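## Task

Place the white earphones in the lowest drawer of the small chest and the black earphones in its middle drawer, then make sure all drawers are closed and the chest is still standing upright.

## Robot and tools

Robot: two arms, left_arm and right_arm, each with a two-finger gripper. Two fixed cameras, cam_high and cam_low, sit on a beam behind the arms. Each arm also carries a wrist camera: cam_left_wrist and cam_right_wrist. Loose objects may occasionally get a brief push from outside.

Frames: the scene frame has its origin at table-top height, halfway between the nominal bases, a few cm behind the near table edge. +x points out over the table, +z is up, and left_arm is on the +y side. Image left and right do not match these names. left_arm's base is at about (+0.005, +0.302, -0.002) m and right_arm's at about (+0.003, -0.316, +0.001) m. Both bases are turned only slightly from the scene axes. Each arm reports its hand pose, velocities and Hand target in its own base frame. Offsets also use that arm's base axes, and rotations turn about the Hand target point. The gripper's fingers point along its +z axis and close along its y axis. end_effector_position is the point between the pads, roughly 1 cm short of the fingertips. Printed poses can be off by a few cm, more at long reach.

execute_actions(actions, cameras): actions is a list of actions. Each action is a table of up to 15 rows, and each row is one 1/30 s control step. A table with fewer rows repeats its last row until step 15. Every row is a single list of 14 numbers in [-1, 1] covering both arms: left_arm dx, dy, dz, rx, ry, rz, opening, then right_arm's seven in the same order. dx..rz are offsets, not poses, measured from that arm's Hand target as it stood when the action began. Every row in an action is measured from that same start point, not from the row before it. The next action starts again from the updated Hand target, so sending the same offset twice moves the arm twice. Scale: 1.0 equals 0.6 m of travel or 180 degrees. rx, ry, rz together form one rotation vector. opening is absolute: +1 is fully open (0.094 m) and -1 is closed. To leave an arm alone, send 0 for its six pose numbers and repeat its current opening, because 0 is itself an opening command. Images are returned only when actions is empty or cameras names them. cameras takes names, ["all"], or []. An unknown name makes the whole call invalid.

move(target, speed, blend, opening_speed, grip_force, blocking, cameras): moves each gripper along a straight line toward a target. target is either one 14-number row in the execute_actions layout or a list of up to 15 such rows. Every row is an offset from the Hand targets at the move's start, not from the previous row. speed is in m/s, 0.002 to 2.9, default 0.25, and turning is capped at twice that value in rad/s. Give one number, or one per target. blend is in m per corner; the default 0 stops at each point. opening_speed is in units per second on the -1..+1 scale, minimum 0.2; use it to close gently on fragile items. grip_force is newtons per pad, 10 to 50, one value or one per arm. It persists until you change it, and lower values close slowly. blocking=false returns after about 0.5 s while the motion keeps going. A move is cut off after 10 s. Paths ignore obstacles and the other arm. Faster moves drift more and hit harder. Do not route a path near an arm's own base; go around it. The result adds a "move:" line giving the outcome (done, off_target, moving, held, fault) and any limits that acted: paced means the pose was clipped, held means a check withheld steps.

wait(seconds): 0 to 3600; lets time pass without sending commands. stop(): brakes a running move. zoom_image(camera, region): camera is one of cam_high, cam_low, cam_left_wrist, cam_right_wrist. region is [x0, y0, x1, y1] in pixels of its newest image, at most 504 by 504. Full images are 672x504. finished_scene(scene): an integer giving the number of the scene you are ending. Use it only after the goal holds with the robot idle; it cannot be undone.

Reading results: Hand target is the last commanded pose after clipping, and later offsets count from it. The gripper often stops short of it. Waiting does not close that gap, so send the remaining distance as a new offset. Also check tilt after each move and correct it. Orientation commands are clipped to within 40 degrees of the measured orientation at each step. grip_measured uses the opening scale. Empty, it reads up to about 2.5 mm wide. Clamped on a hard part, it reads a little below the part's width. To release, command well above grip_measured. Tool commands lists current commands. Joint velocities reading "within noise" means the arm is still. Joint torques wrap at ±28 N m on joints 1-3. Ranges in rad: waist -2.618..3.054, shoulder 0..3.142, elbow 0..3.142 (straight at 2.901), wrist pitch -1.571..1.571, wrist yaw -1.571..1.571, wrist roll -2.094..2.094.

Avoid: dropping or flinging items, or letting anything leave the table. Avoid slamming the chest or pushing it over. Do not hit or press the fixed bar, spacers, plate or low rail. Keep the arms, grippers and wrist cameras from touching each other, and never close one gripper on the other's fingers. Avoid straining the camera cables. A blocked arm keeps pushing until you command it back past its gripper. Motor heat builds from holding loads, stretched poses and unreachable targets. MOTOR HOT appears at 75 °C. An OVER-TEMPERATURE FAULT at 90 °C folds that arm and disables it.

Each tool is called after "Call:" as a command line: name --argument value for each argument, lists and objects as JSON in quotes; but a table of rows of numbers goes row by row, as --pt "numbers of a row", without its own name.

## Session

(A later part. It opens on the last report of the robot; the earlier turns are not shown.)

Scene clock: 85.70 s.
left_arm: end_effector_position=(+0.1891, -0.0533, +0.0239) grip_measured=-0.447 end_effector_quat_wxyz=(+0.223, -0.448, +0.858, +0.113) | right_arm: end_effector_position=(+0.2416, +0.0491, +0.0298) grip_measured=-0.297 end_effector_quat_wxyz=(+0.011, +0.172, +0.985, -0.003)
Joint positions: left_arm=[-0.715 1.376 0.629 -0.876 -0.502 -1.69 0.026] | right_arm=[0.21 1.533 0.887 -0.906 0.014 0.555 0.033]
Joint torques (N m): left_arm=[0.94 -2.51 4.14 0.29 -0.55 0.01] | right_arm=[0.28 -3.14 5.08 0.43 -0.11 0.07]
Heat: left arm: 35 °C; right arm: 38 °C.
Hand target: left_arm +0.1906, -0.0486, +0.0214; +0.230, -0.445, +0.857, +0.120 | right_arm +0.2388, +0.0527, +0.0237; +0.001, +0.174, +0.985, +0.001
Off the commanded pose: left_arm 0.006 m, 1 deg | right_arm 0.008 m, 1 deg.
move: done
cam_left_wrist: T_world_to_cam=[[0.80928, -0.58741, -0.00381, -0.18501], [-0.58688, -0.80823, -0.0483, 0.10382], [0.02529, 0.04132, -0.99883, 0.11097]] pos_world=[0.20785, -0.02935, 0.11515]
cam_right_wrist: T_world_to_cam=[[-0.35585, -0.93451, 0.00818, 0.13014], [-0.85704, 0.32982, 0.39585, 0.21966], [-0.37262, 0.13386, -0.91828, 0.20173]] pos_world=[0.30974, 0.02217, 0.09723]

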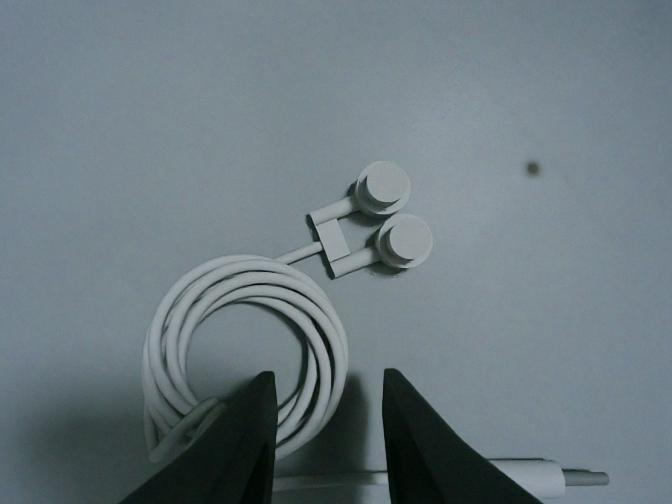

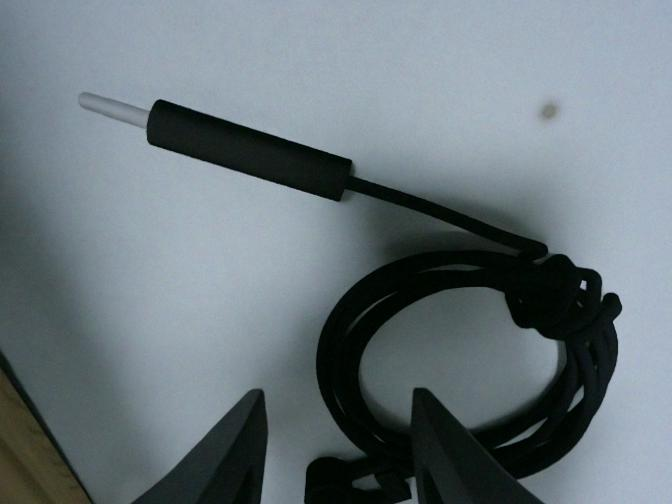

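Call:
move --target '[0.0025, 0.006, -0.0107, 0, 0, 0, -0.45, -0.0047, 0.0017, -0.0188, 0, 0, 0, -0.3]' --speed 0.05 --cameras '["cam_left_wrist", "cam_right_wrist", "cam_low"]'

Scene clock: 89.73 s.
left_arm: end_effector_position=(+0.1907, -0.0497, +0.0174) grip_measured=-0.447 end_effector_quat_wxyz=(+0.223, -0.448, +0.859, +0.113) | right_arm: end_effector_position=(+0.2388, +0.0503, +0.0183) grip_measured=-0.297 end_effector_quat_wxyz=(+0.011, +0.171, +0.985, -0.003)
Joint positions: left_arm=[-0.695 1.384 0.605 -0.833 -0.504 -1.667 0.026] | right_arm=[0.217 1.545 0.848 -0.856 0.014 0.562 0.033]
Joint torques (N m): left_arm=[0.98 -2.47 4.03 0.3 -0.55 0.02] | right_arm=[0.23 -3.11 5.03 0.43 -0.12 0.07]
Heat: left arm: 35 °C; right arm: 37 °C.
Hand target: left_arm +0.1921, -0.0449, +0.0149; +0.231, -0.445, +0.857, +0.120 | right_arm +0.2360, +0.0538, +0.0125; +0.001, +0.173, +0.985, +0.001
Off the commanded pose: left_arm 0.005 m, 1 deg | right_arm 0.007 m, 1 deg.
move: done
cam_left_wrist: T_world_to_cam=[[0.80915, -0.58758, -0.00394, -0.18432], [-0.58705, -0.8081, -0.04846, 0.10739], [0.02529, 0.04153, -0.99882, 0.1043]] pos_world=[0.20955, -0.02585, 0.10865]
cam_right_wrist: T_world_to_cam=[[-0.35516, -0.93477, 0.00843, 0.13014], [-0.85703, 0.32921, 0.39638, 0.22139], [-0.3733, 0.13355, -0.91805, 0.19017]] pos_world=[0.30695, 0.02337, 0.08573]
Images, in order (width x height): cam_low 672x504, cam_left_wrist 672x504, cam_right_wrist 672x504.

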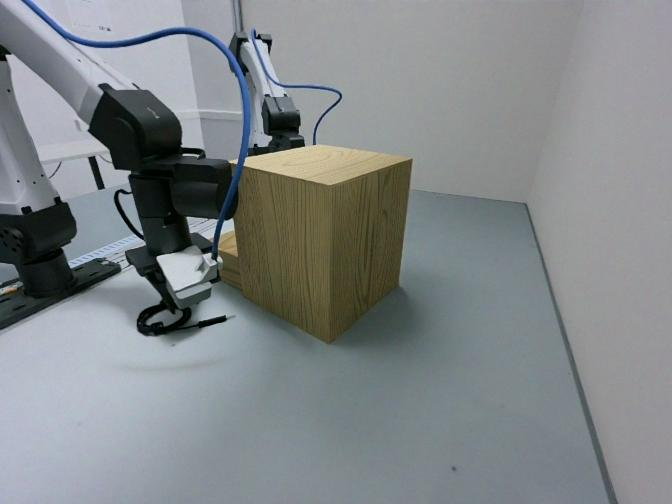

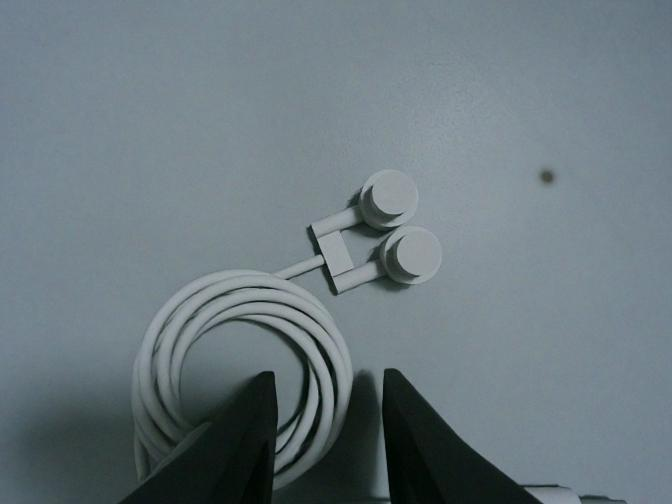

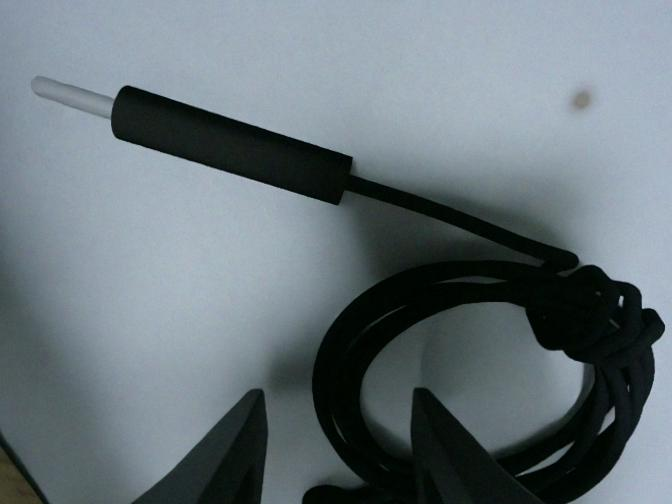

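Call:
move --target '[0.0005, 0.0008, -0.004, 0, 0, 0, -0.45, 0, 0, -0.0055, 0, 0, 0, -0.3]' --speed 0.05 --cameras '[]'

Scene clock: 91.37 s.
left_arm: end_effector_position=(+0.1909, -0.0491, +0.0149) grip_measured=-0.447 end_effector_quat_wxyz=(+0.223, -0.448, +0.859, +0.113) | right_arm: end_effector_position=(+0.2388, +0.0503, +0.0149) grip_measured=-0.297 end_effector_quat_wxyz=(+0.011, +0.171, +0.985, -0.003)
Joint positions: left_arm=[-0.692 1.39 0.598 -0.819 -0.504 -1.664 0.026] | right_arm=[0.217 1.552 0.84 -0.841 0.014 0.562 0.033]
Joint torques (N m): left_arm=[0.9 -2.55 4 0.33 -0.56 0.01] | right_arm=[0.31 -3.21 5.03 0.42 -0.12 0.07]
Heat: left arm: 35 °C; right arm: 37 °C.
Hand target: left_arm +0.1924, -0.0444, +0.0125; +0.230, -0.446, +0.857, +0.120 | right_arm +0.2360, +0.0538, +0.0092; +0.001, +0.173, +0.985, +0.001
Off the commanded pose: left_arm 0.005 m, 1 deg | right_arm 0.007 m, 1 deg.
move: done

Call:
move --target '[0, 0, 0, 0, 0, 0, -1.0, 0, 0, 0, 0, 0, 0, -1.0]' --grip_force '[20, 20]' --cameras '["cam_left_wrist", "cam_right_wrist"]'

Scene clock: 94.73 s.
left_arm: end_effector_position=(+0.1920, -0.0484, +0.0155) grip_measured=-0.907 end_effector_quat_wxyz=(+0.227, -0.447, +0.858, +0.114) | right_arm: end_effector_position=(+0.2392, +0.0504, +0.0147) grip_measured=-0.925 end_effector_quat_wxyz=(+0.011, +0.172, +0.985, -0.003)
Joint positions: left_arm=[-0.692 1.39 0.598 -0.818 -0.512 -1.663 0.004] | right_arm=[0.217 1.552 0.84 -0.839 0.014 0.562 0.004]
Joint torques (N m): left_arm=[0.92 -2.5 3.95 0.33 -0.48 0.01] | right_arm=[0.27 -3.25 4.98 0.42 -0.11 0.08]
Heat: left arm: 35 °C; right arm: 37 °C.
Hand target: left_arm +0.1924, -0.0445, +0.0125; +0.230, -0.445, +0.857, +0.120 | right_arm +0.2360, +0.0538, +0.0091; +0.001, +0.173, +0.985, +0.001
Off the commanded pose: left_arm 0.005 m, 1 deg | right_arm 0.007 m, 1 deg.
grip_force (N): 20, 20
move: done
cam_left_wrist: T_world_to_cam=[[0.80859, -0.58836, -0.00278, -0.18451], [-0.58755, -0.8072, -0.05667, 0.1093], [0.0311, 0.04745, -0.99839, 0.10153]] pos_world=[0.21025, -0.02515, 0.10705]
cam_right_wrist: T_world_to_cam=[[-0.35556, -0.93462, 0.00763, 0.13058], [-0.85718, 0.32933, 0.39597, 0.22316], [-0.37259, 0.13425, -0.91823, 0.18687]] pos_world=[0.30734, 0.02347, 0.08223]

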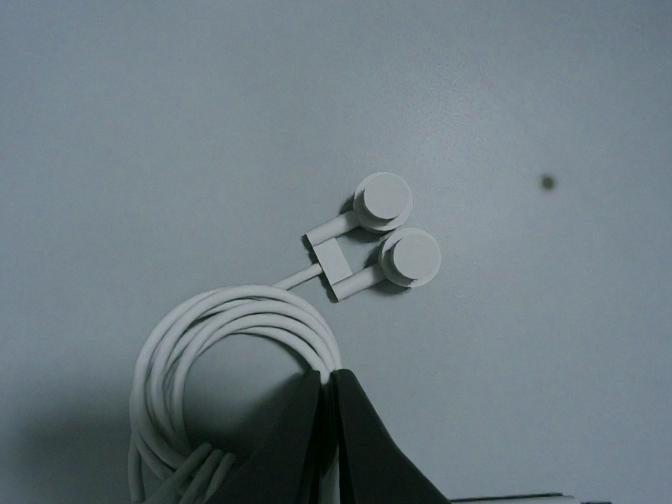

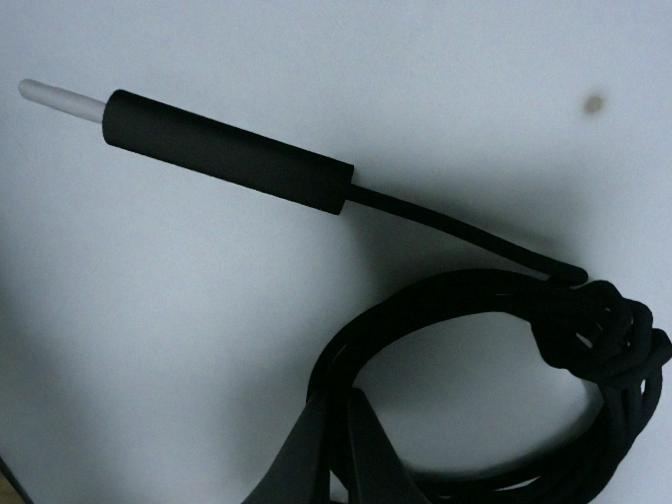

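Call:
move --target '[0, 0, 0.1, 0, 0, 0, -1.0, 0, 0, 0.1, 0, 0, 0, -1.0]' --speed 0.08 --cameras '["all"]'

Scene clock: 96.90 s.
left_arm: end_effector_position=(+0.1850, -0.0413, +0.0602) grip_measured=-0.919 end_effector_quat_wxyz=(+0.218, -0.442, +0.860, +0.134) | right_arm: end_effector_position=(+0.2322, +0.0489, +0.0579) grip_measured=-0.932 end_effector_quat_wxyz=(-0.012, +0.171, +0.985, -0.012)
Joint positions: left_arm=[-0.686 1.297 0.724 -1.076 -0.512 -1.656 0.004] | right_arm=[0.217 1.507 0.981 -1.077 0.014 0.562 0.003]
Joint torques (N m): left_arm=[0.53 -4.27 8.12 -0.07 -0.48 -0.05] | right_arm=[0.23 -6.46 7.76 0.12 -0.11 0.06]
Heat: left arm: 35 °C; right arm: 37 °C.
Hand target: left_arm +0.1923, -0.0444, +0.0725; +0.230, -0.445, +0.857, +0.120 | right_arm +0.2360, +0.0538, +0.0691; +0.001, +0.173, +0.985, +0.001
Off the commanded pose: left_arm 0.015 m, 2 deg | right_arm 0.013 m, 2 deg.
grip_force (N): 20, 20
move: off_target (left_arm, right_arm)
cam_left_wrist: T_world_to_cam=[[0.80761, -0.58788, -0.0465, -0.17186], [-0.58971, -0.80544, -0.05924, 0.11417], [-0.00263, 0.07527, -0.99716, 0.15338]] pos_world=[0.20652, -0.02062, 0.15172]
cam_right_wrist: T_world_to_cam=[[-0.35449, -0.93438, 0.03567, 0.12444], [-0.83644, 0.33392, 0.43459, 0.19321], [-0.41799, 0.12422, -0.89992, 0.23403]] pos_world=[0.30354, 0.02269, 0.1222]

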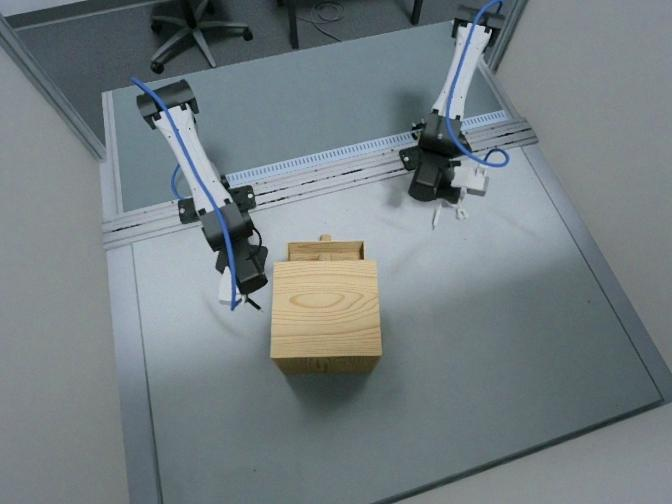

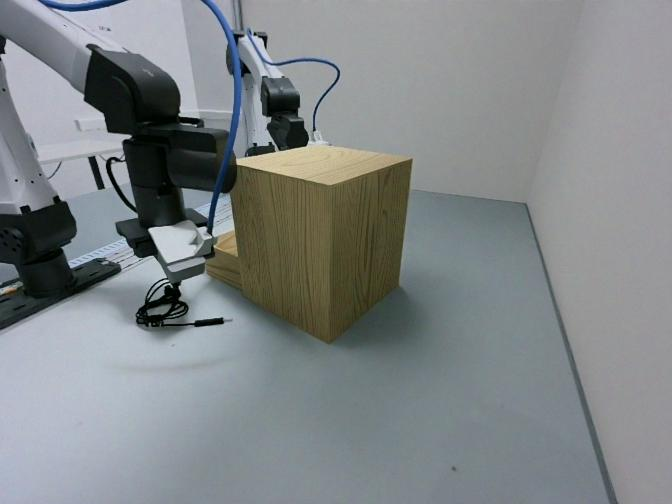

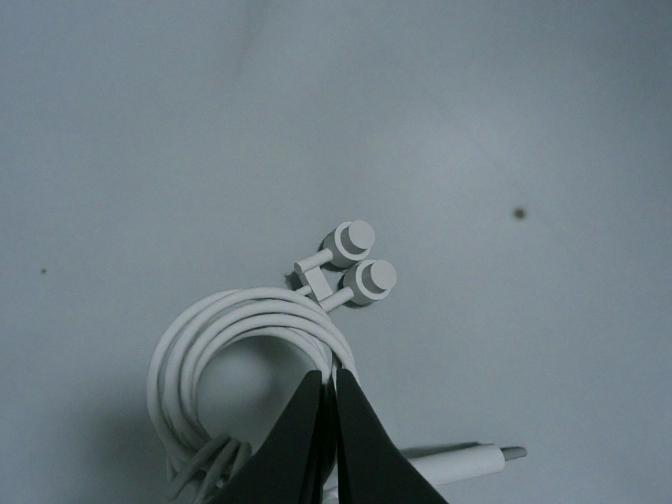

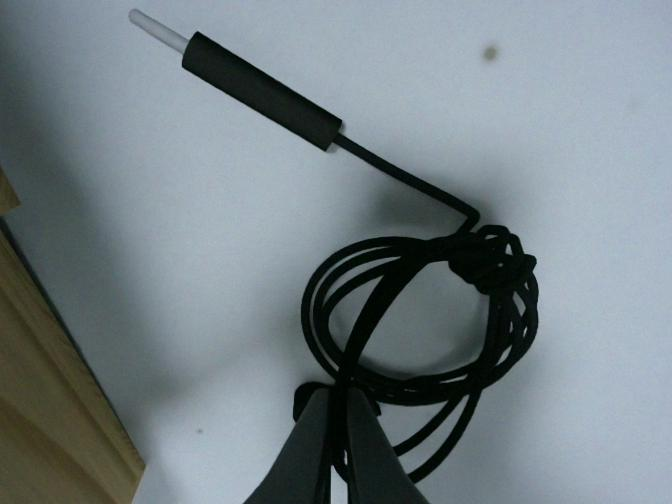

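Call:
zoom_image --camera "cam_left_wrist" --region '[130, 200, 550, 504]'

Call:
zoom_image --camera "cam_right_wrist" --region '[120, 0, 560, 504]'

Call:
zoom_image --camera "cam_low" --region '[90, 180, 340, 360]'

Scaled by 1.200 from the camera's image (finer frame: 960x720).

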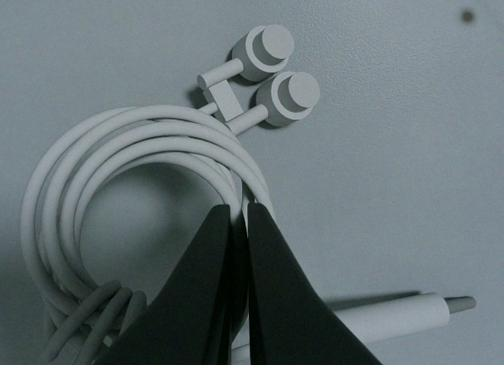

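Scaled by 1.000.

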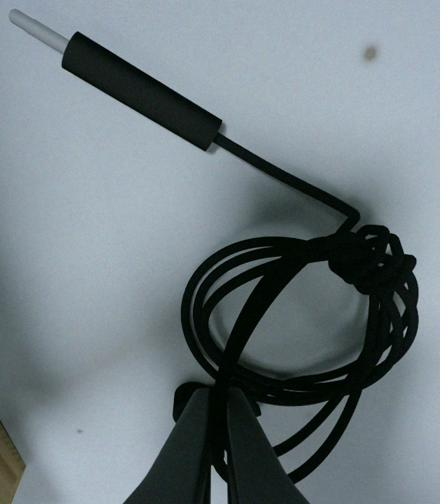

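Scaled by 2.016 from the camera's image (finer frame: 960x720).

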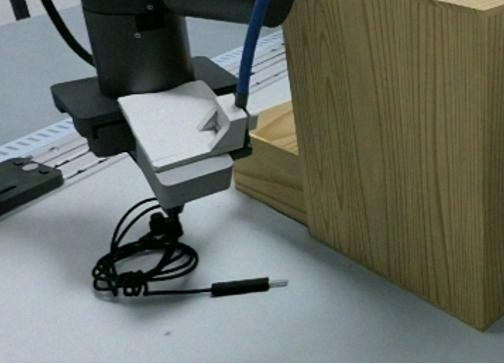

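Call:
move --pt "0 0 0.2167 0 0 0 -1.0 0 0 -0.093 0 0 0 -1.0" --pt "0.0932 -0.5702 0.2208 0.0277 -0.0844 -0.4037 -1.0 0 0 -0.093 0 0 0 -0.3" --pt "0.0932 -0.5702 0.2208 0.0277 -0.0844 -0.4037 -1.0 0 0 0.0515 0 0 0 -0.3" --speed '[0.15, 0.3, 0.15]' --blend '[0.03, 0, 0]' --cameras '["all"]'

Scene clock: 107.87 s.
left_arm: end_effector_position=(+0.2416, -0.3749, +0.1928) grip_measured=-0.921 end_effector_quat_wxyz=(+0.368, +0.153, +0.916, -0.039) | right_arm: end_effector_position=(+0.2336, +0.0492, +0.0896) grip_measured=-0.303 end_effector_quat_wxyz=(-0.010, +0.172, +0.985, -0.012)
Joint positions: left_arm=[-1.217 1.791 1.601 -0.875 -0.591 -0.728 0.004] | right_arm=[0.217 1.481 1.086 -1.204 0.014 0.562 0.033]
Joint torques (N m): left_arm=[0.84 -6.58 9.62 1.52 -0.25 0] | right_arm=[0.24 -6.01 7.9 0.13 -0.12 0.06]
Heat: left arm: 36 °C; right arm: 38 °C.
Hand target: left_arm +0.2483, -0.3866, +0.2051; +0.378, +0.145, +0.912, -0.061 | right_arm +0.2359, +0.0538, +0.1000; +0.001, +0.173, +0.985, +0.001
Off the commanded pose: left_arm 0.018 m, 3 deg | right_arm 0.012 m, 2 deg.
grip_force (N): 20, 20
move: off_target (left_arm, right_arm)
cam_left_wrist: T_world_to_cam=[[-0.32358, -0.94462, -0.05462, -0.26627], [-0.89865, 0.32488, -0.29478, 0.43056], [0.2962, -0.0463, -0.954, 0.1847]] pos_world=[0.24606, -0.38285, 0.28858]
cam_right_wrist: T_world_to_cam=[[-0.35493, -0.93429, 0.03343, 0.12438], [-0.83809, 0.33383, 0.43146, 0.18122], [-0.41427, 0.12512, -0.90151, 0.26239]] pos_world=[0.30473, 0.02289, 0.1542]

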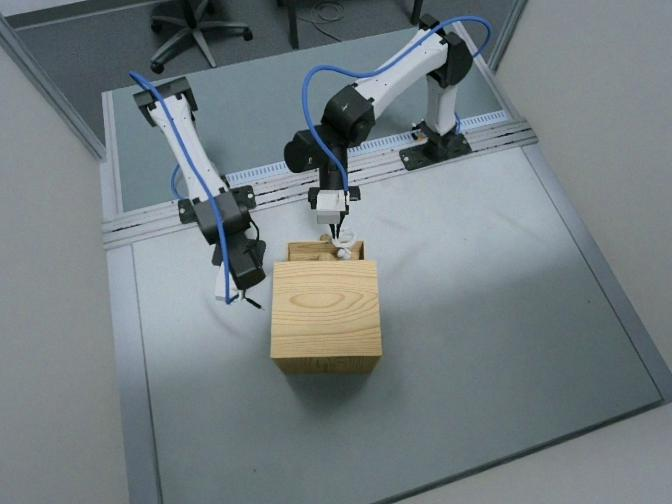

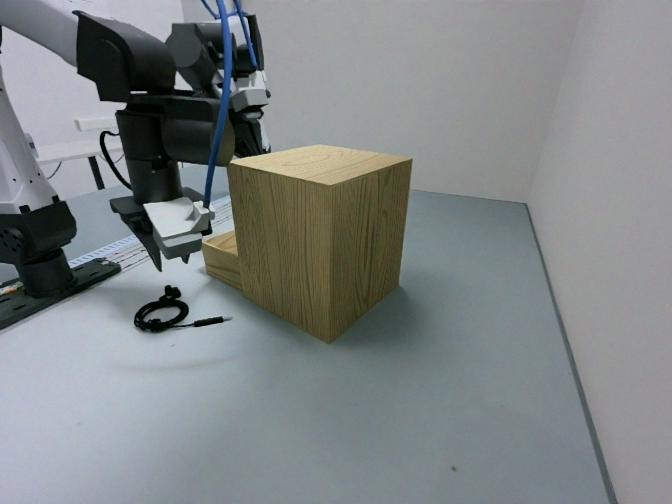

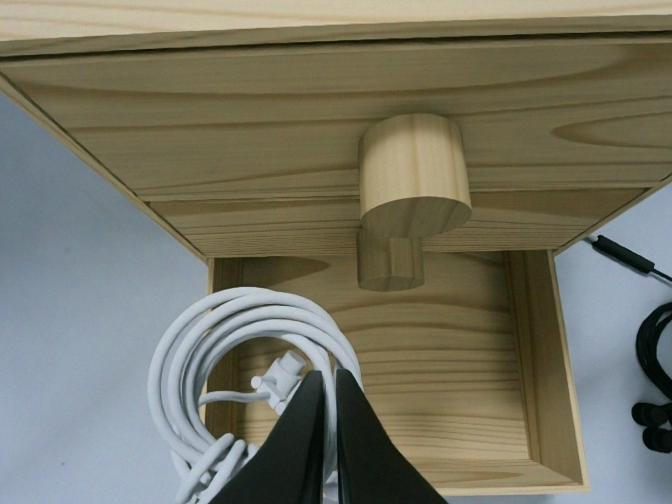

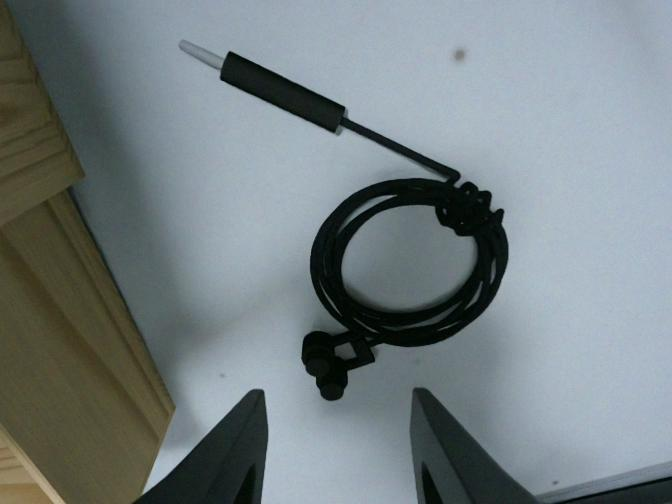

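Call:
move --target '[0.0068, -0.0197, -0.1633, 0, 0, 0, -1.0, -0.015, 0.0088, -0.1178, 0, 0, 0, -0.3]' --speed 0.15 --cameras '["all"]'

Scene clock: 112.87 s.
left_arm: end_effector_position=(+0.2501, -0.3982, +0.1142) grip_measured=-0.921 end_effector_quat_wxyz=(+0.379, +0.145, +0.912, -0.060) | right_arm: end_effector_position=(+0.2300, +0.0557, +0.0359) grip_measured=-0.303 end_effector_quat_wxyz=(+0.013, +0.172, +0.985, -0.002)
Joint positions: left_arm=[-1.217 1.882 1.381 -0.512 -0.59 -0.728 0.004] | right_arm=[0.248 1.481 0.865 -0.933 0.014 0.592 0.033]
Joint torques (N m): left_arm=[0.8 -7.35 5.09 1.62 -0.26 -0.01] | right_arm=[0.28 -2.51 5.14 0.44 -0.11 0.08]
Heat: left arm: 36 °C; right arm: 38 °C.
Hand target: left_arm +0.2524, -0.3983, +0.1070; +0.378, +0.146, +0.912, -0.061 | right_arm +0.2271, +0.0590, +0.0293; +0.001, +0.174, +0.985, +0.001
Off the commanded pose: left_arm 0.007 m, 0 deg | right_arm 0.008 m, 1 deg.
grip_force (N): 20, 20
move: done
cam_left_wrist: T_world_to_cam=[[-0.32334, -0.94618, -0.01425, -0.29513], [-0.89318, 0.31013, -0.32565, 0.41887], [0.31254, -0.09256, -0.94538, 0.08262]] pos_world=[0.25287, -0.4015, 0.21031]
cam_right_wrist: T_world_to_cam=[[-0.35555, -0.93464, 0.005, 0.13217], [-0.85861, 0.32873, 0.39335, 0.20554], [-0.36929, 0.13556, -0.91937, 0.20138]] pos_world=[0.29784, 0.02866, 0.10363]

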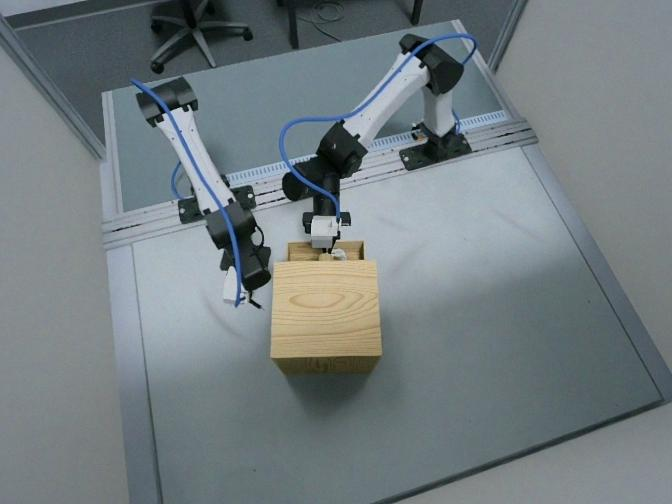

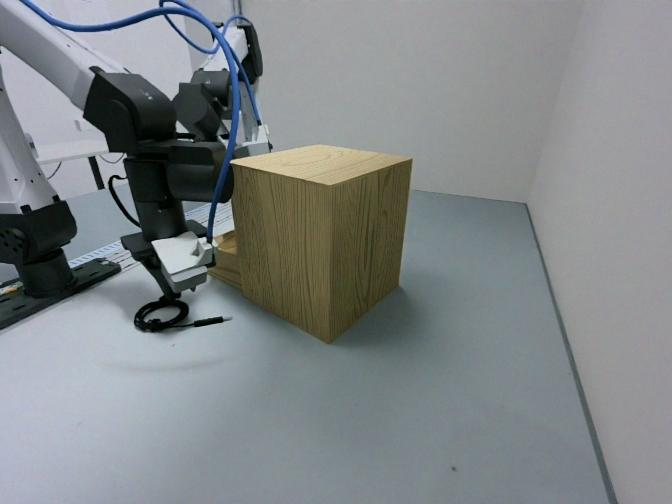

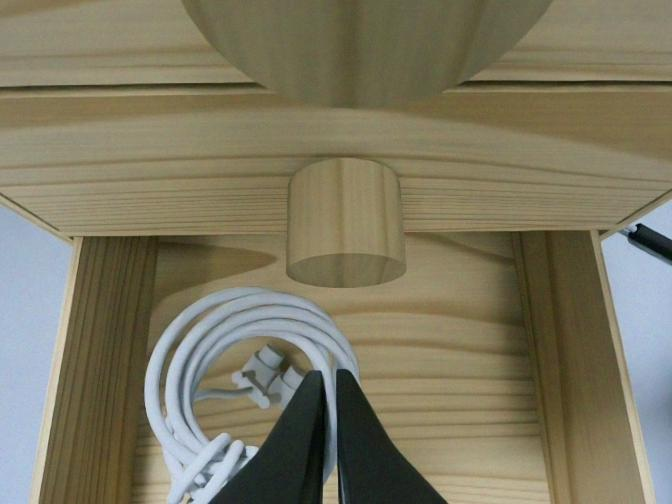

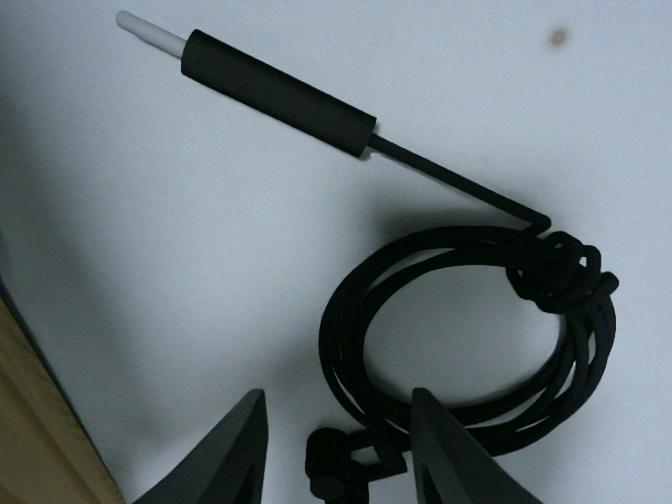

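Call:
move --pt "-0.0238 0.0078 0 0 0 0 -1.0 -0.0016 0.0006 -0.02 0 0 0 -0.3" --pt "-0.0238 0.0078 -0.0867 0 0 0 -1.0 -0.0032 0.0012 -0.039 0 0 0 -0.3" --speed '[0.1, 0.1]' --blend '[0.004, 0]' --cameras '["all"]'

Scene clock: 116.33 s.
left_arm: end_effector_position=(+0.2387, -0.3938, +0.0628) grip_measured=-0.921 end_effector_quat_wxyz=(+0.377, +0.147, +0.912, -0.062) | right_arm: end_effector_position=(+0.2282, +0.0565, +0.0119) grip_measured=-0.303 end_effector_quat_wxyz=(+0.011, +0.172, +0.985, -0.003)
Joint positions: left_arm=[-1.239 1.922 1.222 -0.325 -0.595 -0.749 0.004] | right_arm=[0.253 1.523 0.799 -0.829 0.014 0.598 0.033]
Joint torques (N m): left_arm=[0.03 -7.02 4.85 1.58 -0.36 -0.13] | right_arm=[0.29 -2.85 4.85 0.44 -0.11 0.07]
Heat: left arm: 36 °C; right arm: 37 °C.
Hand target: left_arm +0.2381, -0.3937, +0.0551; +0.378, +0.146, +0.912, -0.061 | right_arm +0.2251, +0.0597, +0.0059; +0.001, +0.174, +0.985, +0.001
Off the commanded pose: left_arm 0.008 m, 0 deg | right_arm 0.007 m, 1 deg.
grip_force (N): 20, 20
move: done
cam_left_wrist: T_world_to_cam=[[-0.3277, -0.94471, -0.01133, -0.29396], [-0.8934, 0.31376, -0.32154, 0.39183], [0.30732, -0.09525, -0.94683, 0.03829]] pos_world=[0.24197, -0.397, 0.15891]
cam_right_wrist: T_world_to_cam=[[-0.35587, -0.9345, 0.00744, 0.13241], [-0.85674, 0.32942, 0.39685, 0.2127], [-0.37331, 0.13485, -0.91785, 0.17947]] pos_world=[0.29635, 0.02946, 0.07933]

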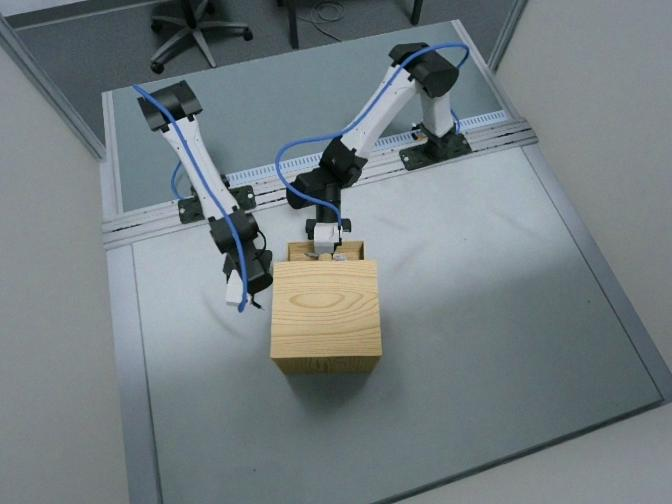

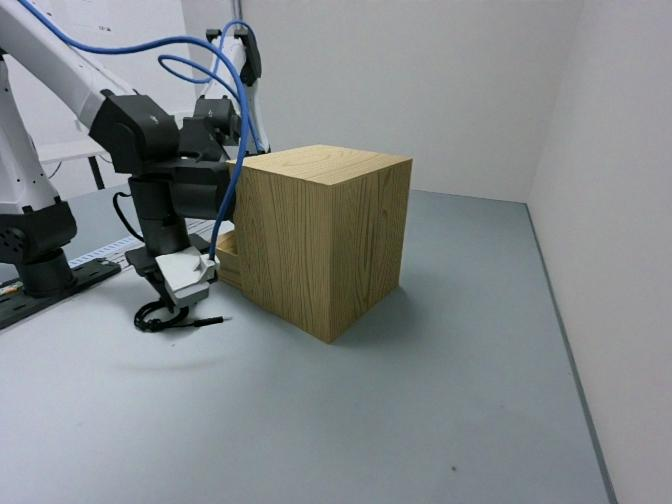

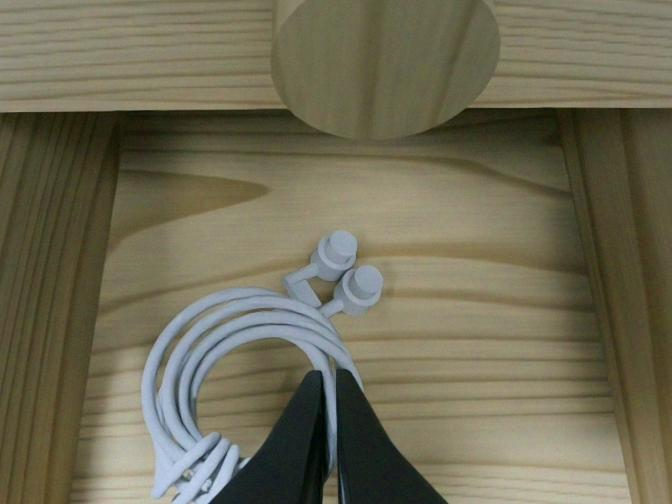

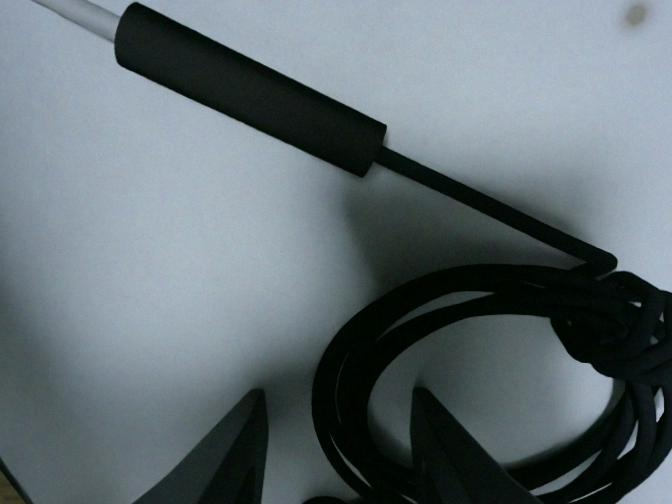

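Call:
zoom_image --camera "cam_high" --region '[270, 210, 390, 290]'

Call:
zoom_image --camera "cam_right_wrist" --region '[200, 230, 672, 504]'

Scaled by 4.200 from the camera's image (finer frame: 960x720).

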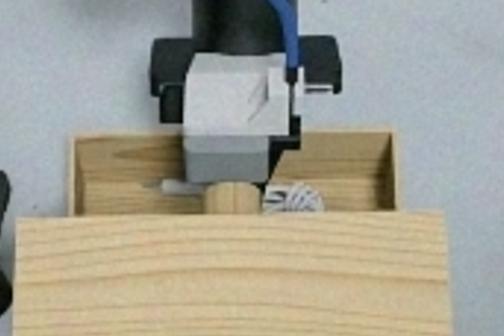

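Scaled by 1.068 from the camera's image (finer frame: 960x720).

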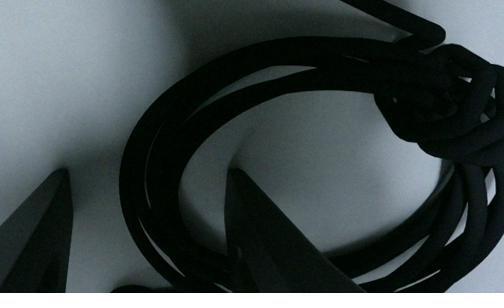

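Call:
move --pt "0 0 0 0 0 0 -0.4 0 0 -0.0047 0 0 0 -0.3" --pt "-0.0237 0.0078 0.0583 0 0 0 -0.4 0 0 -0.0047 0 0 0 -0.3" --pt "-0.1267 0.0416 0.1667 0 0 0 -0.4 0 0 -0.0047 0 0 0 -0.3" --speed '[0.05, 0.08, 0.2]' --blend '[0, 0.01, 0]' --cameras '["all"]'

Scene clock: 120.87 s.
left_arm: end_effector_position=(+0.1608, -0.3620, +0.1333) grip_measured=-0.403 end_effector_quat_wxyz=(+0.363, +0.159, +0.917, -0.040) | right_arm: end_effector_position=(+0.2283, +0.0565, +0.0117) grip_measured=-0.303 end_effector_quat_wxyz=(+0.011, +0.172, +0.985, -0.002)
Joint positions: left_arm=[-1.429 1.715 1.297 -0.789 -0.67 -0.958 0.028] | right_arm=[0.253 1.523 0.798 -0.827 0.014 0.598 0.033]
Joint torques (N m): left_arm=[-0.18 -8.4 9.21 0.86 -0.61 -0.17] | right_arm=[0.29 -2.44 4.33 0.55 -0.11 0.07]
Heat: left arm: 36 °C; right arm: 37 °C.
Hand target: left_arm +0.1621, -0.3687, +0.1551; +0.378, +0.145, +0.912, -0.061 | right_arm +0.2250, +0.0597, +0.0030; +0.000, +0.174, +0.985, +0.001
Off the commanded pose: left_arm 0.023 m, 3 deg | right_arm 0.010 m, 1 deg.
grip_force (N): 20, 20
move: off_target (left_arm)
cam_left_wrist: T_world_to_cam=[[-0.33365, -0.94102, -0.05617, -0.2804], [-0.89771, 0.33535, -0.28576, 0.33854], [0.28774, -0.04492, -0.95665, 0.1547]] pos_world=[0.16584, -0.37045, 0.22898]
cam_right_wrist: T_world_to_cam=[[-0.35629, -0.93435, 0.00705, 0.13256], [-0.85686, 0.32973, 0.39632, 0.21285], [-0.37262, 0.13516, -0.91809, 0.17909]] pos_world=[0.29634, 0.02946, 0.07913]

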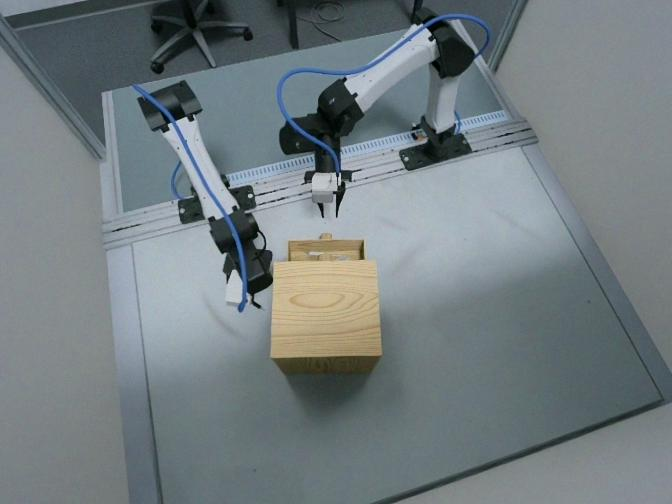

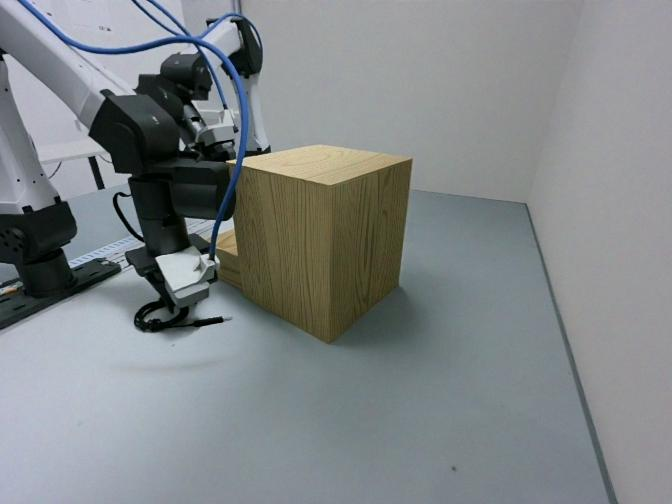

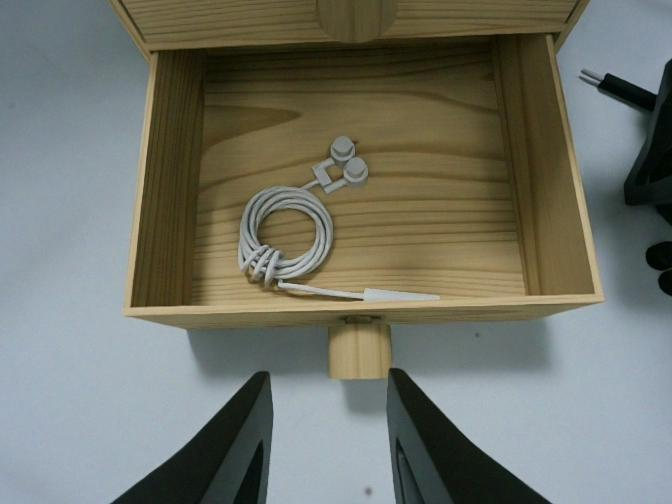

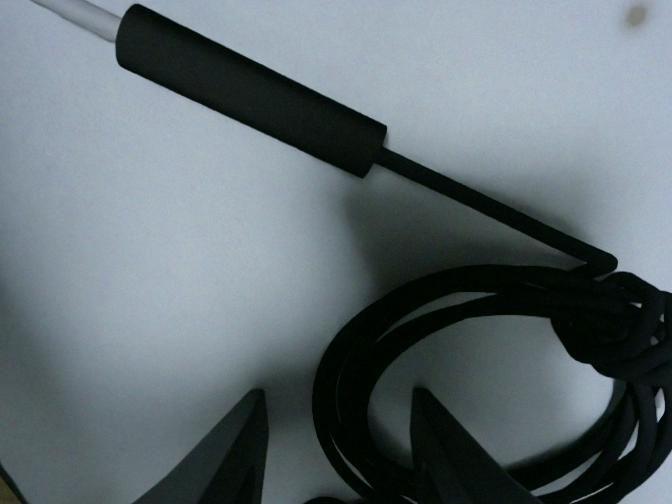

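Call:
move --pt "-0.0527 0.0098 -0.1793 -0.0434 -0.1319 0 -1.0 0 0 0.0025 0 0 0 -1.0" --pt "0.183 -0.0677 -0.1793 -0.0434 -0.1319 0 -1.0 0 0 0.12 0 0 0 -1.0" --pt "0.088 -0.0365 -0.1793 -0.0434 -0.1319 0 -1.0 0 0 0.12 0 0 0 -1.0" --speed '[0.2, 0.07, 0.15]' --blend '[0.005, 0, 0]' --cameras '["all"]'

Scene clock: 130.87 s.
left_arm: end_effector_position=(+0.2168, -0.3929, +0.0346) grip_measured=-0.987 end_effector_quat_wxyz=(+0.561, +0.141, +0.812, -0.083) | right_arm: end_effector_position=(+0.2214, +0.0547, +0.0639) grip_measured=-0.902 end_effector_quat_wxyz=(-0.012, +0.172, +0.985, -0.013)
Joint positions: left_arm=[-1.39 2.052 0.867 0.509 -0.961 -0.557 0.001] | right_arm=[0.253 1.466 0.968 -1.106 0.014 0.598 0.005]
Joint torques (N m): left_arm=[-0.34 -10.65 3.74 1.57 -0.48 -0.18] | right_arm=[0.28 -6.11 7.82 0.11 -0.11 0.06]
Heat: left arm: 36 °C; right arm: 36 °C.
Hand target: left_arm +0.2149, -0.3906, +0.0475; +0.567, +0.129, +0.809, -0.091 | right_arm +0.2251, +0.0597, +0.0751; +0.001, +0.174, +0.985, +0.001
Off the commanded pose: left_arm 0.013 m, 2 deg | right_arm 0.013 m, 2 deg.
grip_force (N): 20, 20
move: off_target (left_arm, right_arm); blend cut to 0 m at target 1
cam_left_wrist: T_world_to_cam=[[-0.32764, -0.94389, -0.0415, -0.29928], [-0.68339, 0.26709, -0.67945, 0.31137], [0.65241, -0.19426, -0.73255, -0.10274]] pos_world=[0.18175, -0.38561, 0.12388]
cam_right_wrist: T_world_to_cam=[[-0.35514, -0.93408, 0.03708, 0.12585], [-0.836, 0.3351, 0.43452, 0.17956], [-0.4183, 0.12331, -0.8999, 0.23435]] pos_world=[0.29284, 0.02849, 0.1282]

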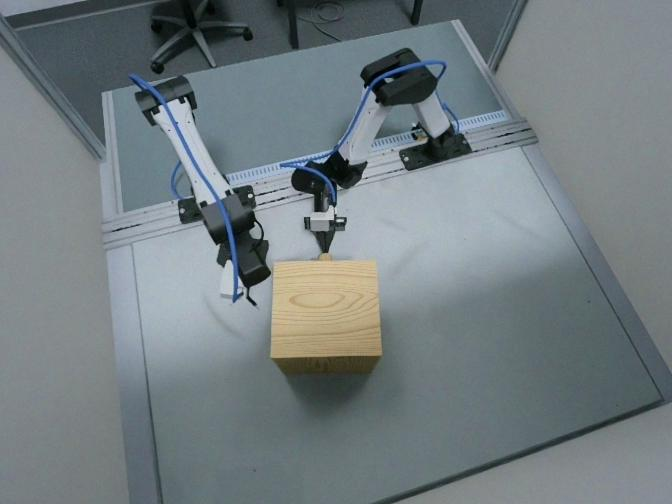

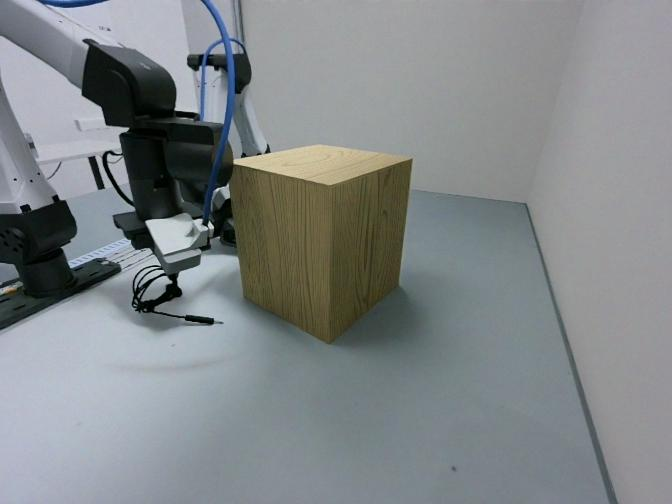

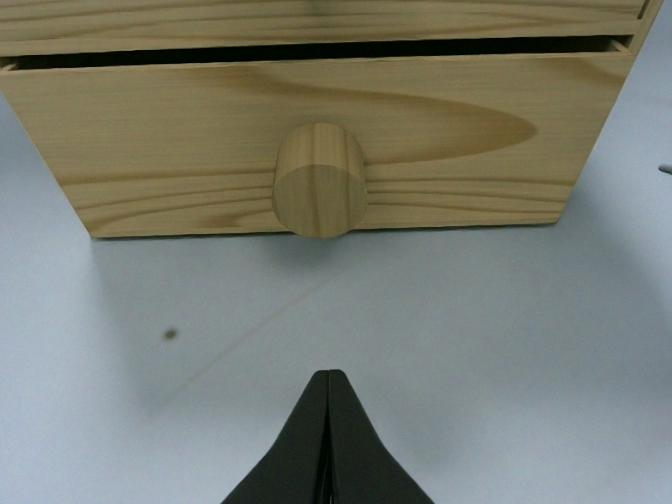

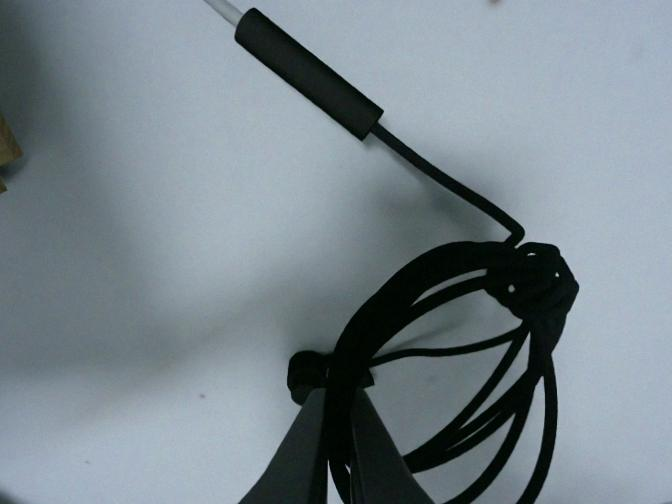

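Call:
execute_actions --actions '[]' --cameras '["all"]'

Scene clock: 132.67 s.
left_arm: end_effector_position=(+0.2168, -0.3928, +0.0345) grip_measured=-0.987 end_effector_quat_wxyz=(+0.560, +0.141, +0.812, -0.083) | right_arm: end_effector_position=(+0.2214, +0.0547, +0.0639) grip_measured=-0.902 end_effector_quat_wxyz=(-0.012, +0.172, +0.985, -0.013)
Joint positions: left_arm=[-1.39 2.052 0.867 0.508 -0.961 -0.557 0.001] | right_arm=[0.253 1.466 0.968 -1.106 0.014 0.598 0.005]
Joint velocities: within noise
Joint torques (N m): left_arm=[-0.28 -10.66 3.74 1.57 -0.51 -0.17] | right_arm=[0.25 -6.16 7.87 0.11 -0.13 0.06]
Heat: left arm: 36 °C; right arm: 37 °C.
Hand target: left_arm +0.2149, -0.3906, +0.0475; +0.567, +0.129, +0.809, -0.091 | right_arm +0.2251, +0.0597, +0.0751; +0.001, +0.174, +0.985, +0.001
Tool commands: left_gripper/opening=-1.0 right_gripper/opening=-1.0
Off the commanded pose: left_arm 0.013 m, 2 deg | right_arm 0.013 m, 2 deg.
grip_force (N): 20, 20
camera_calibration:
cam_left_wrist: T_world_to_cam=[[-0.32752, -0.94392, -0.04183, -0.29918], [-0.68359, 0.26728, -0.67917, 0.31135], [0.65226, -0.19384, -0.73279, -0.10257]] pos_world=[0.18175, -0.38551, 0.12378]
cam_right_wrist: T_world_to_cam=[[-0.35514, -0.93408, 0.03708, 0.12585], [-0.836, 0.3351, 0.43452, 0.17956], [-0.4183, 0.12331, -0.8999, 0.23435]] pos_world=[0.29284, 0.02849, 0.1282]

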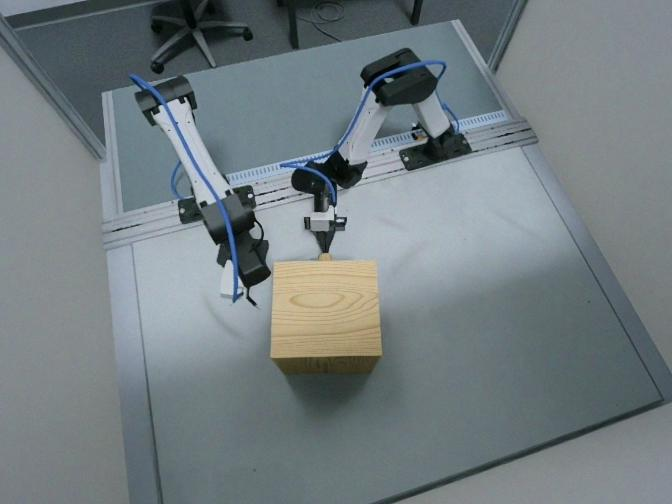

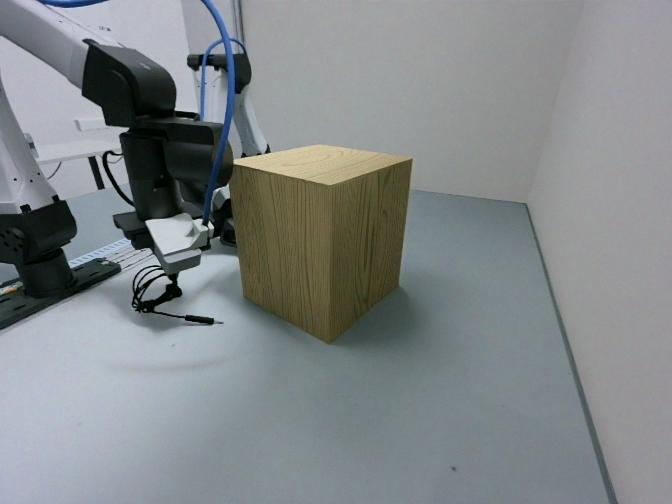

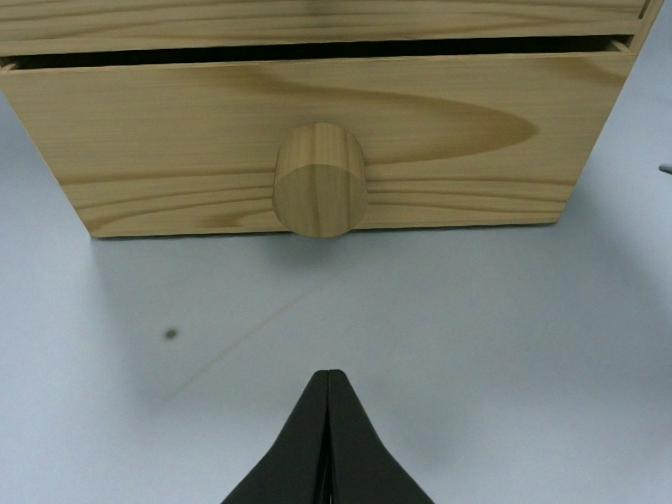

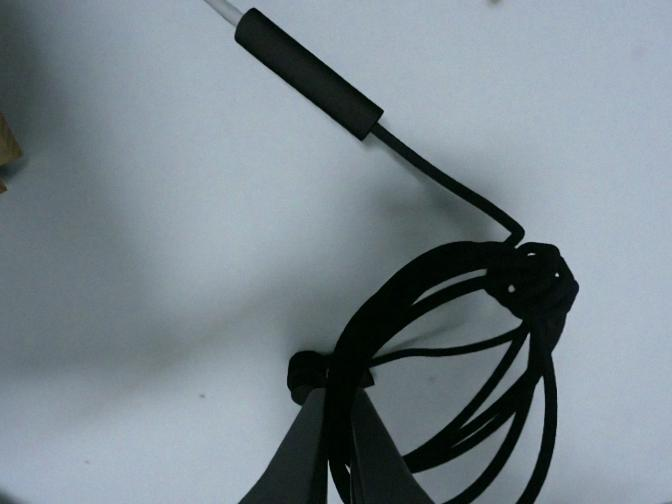

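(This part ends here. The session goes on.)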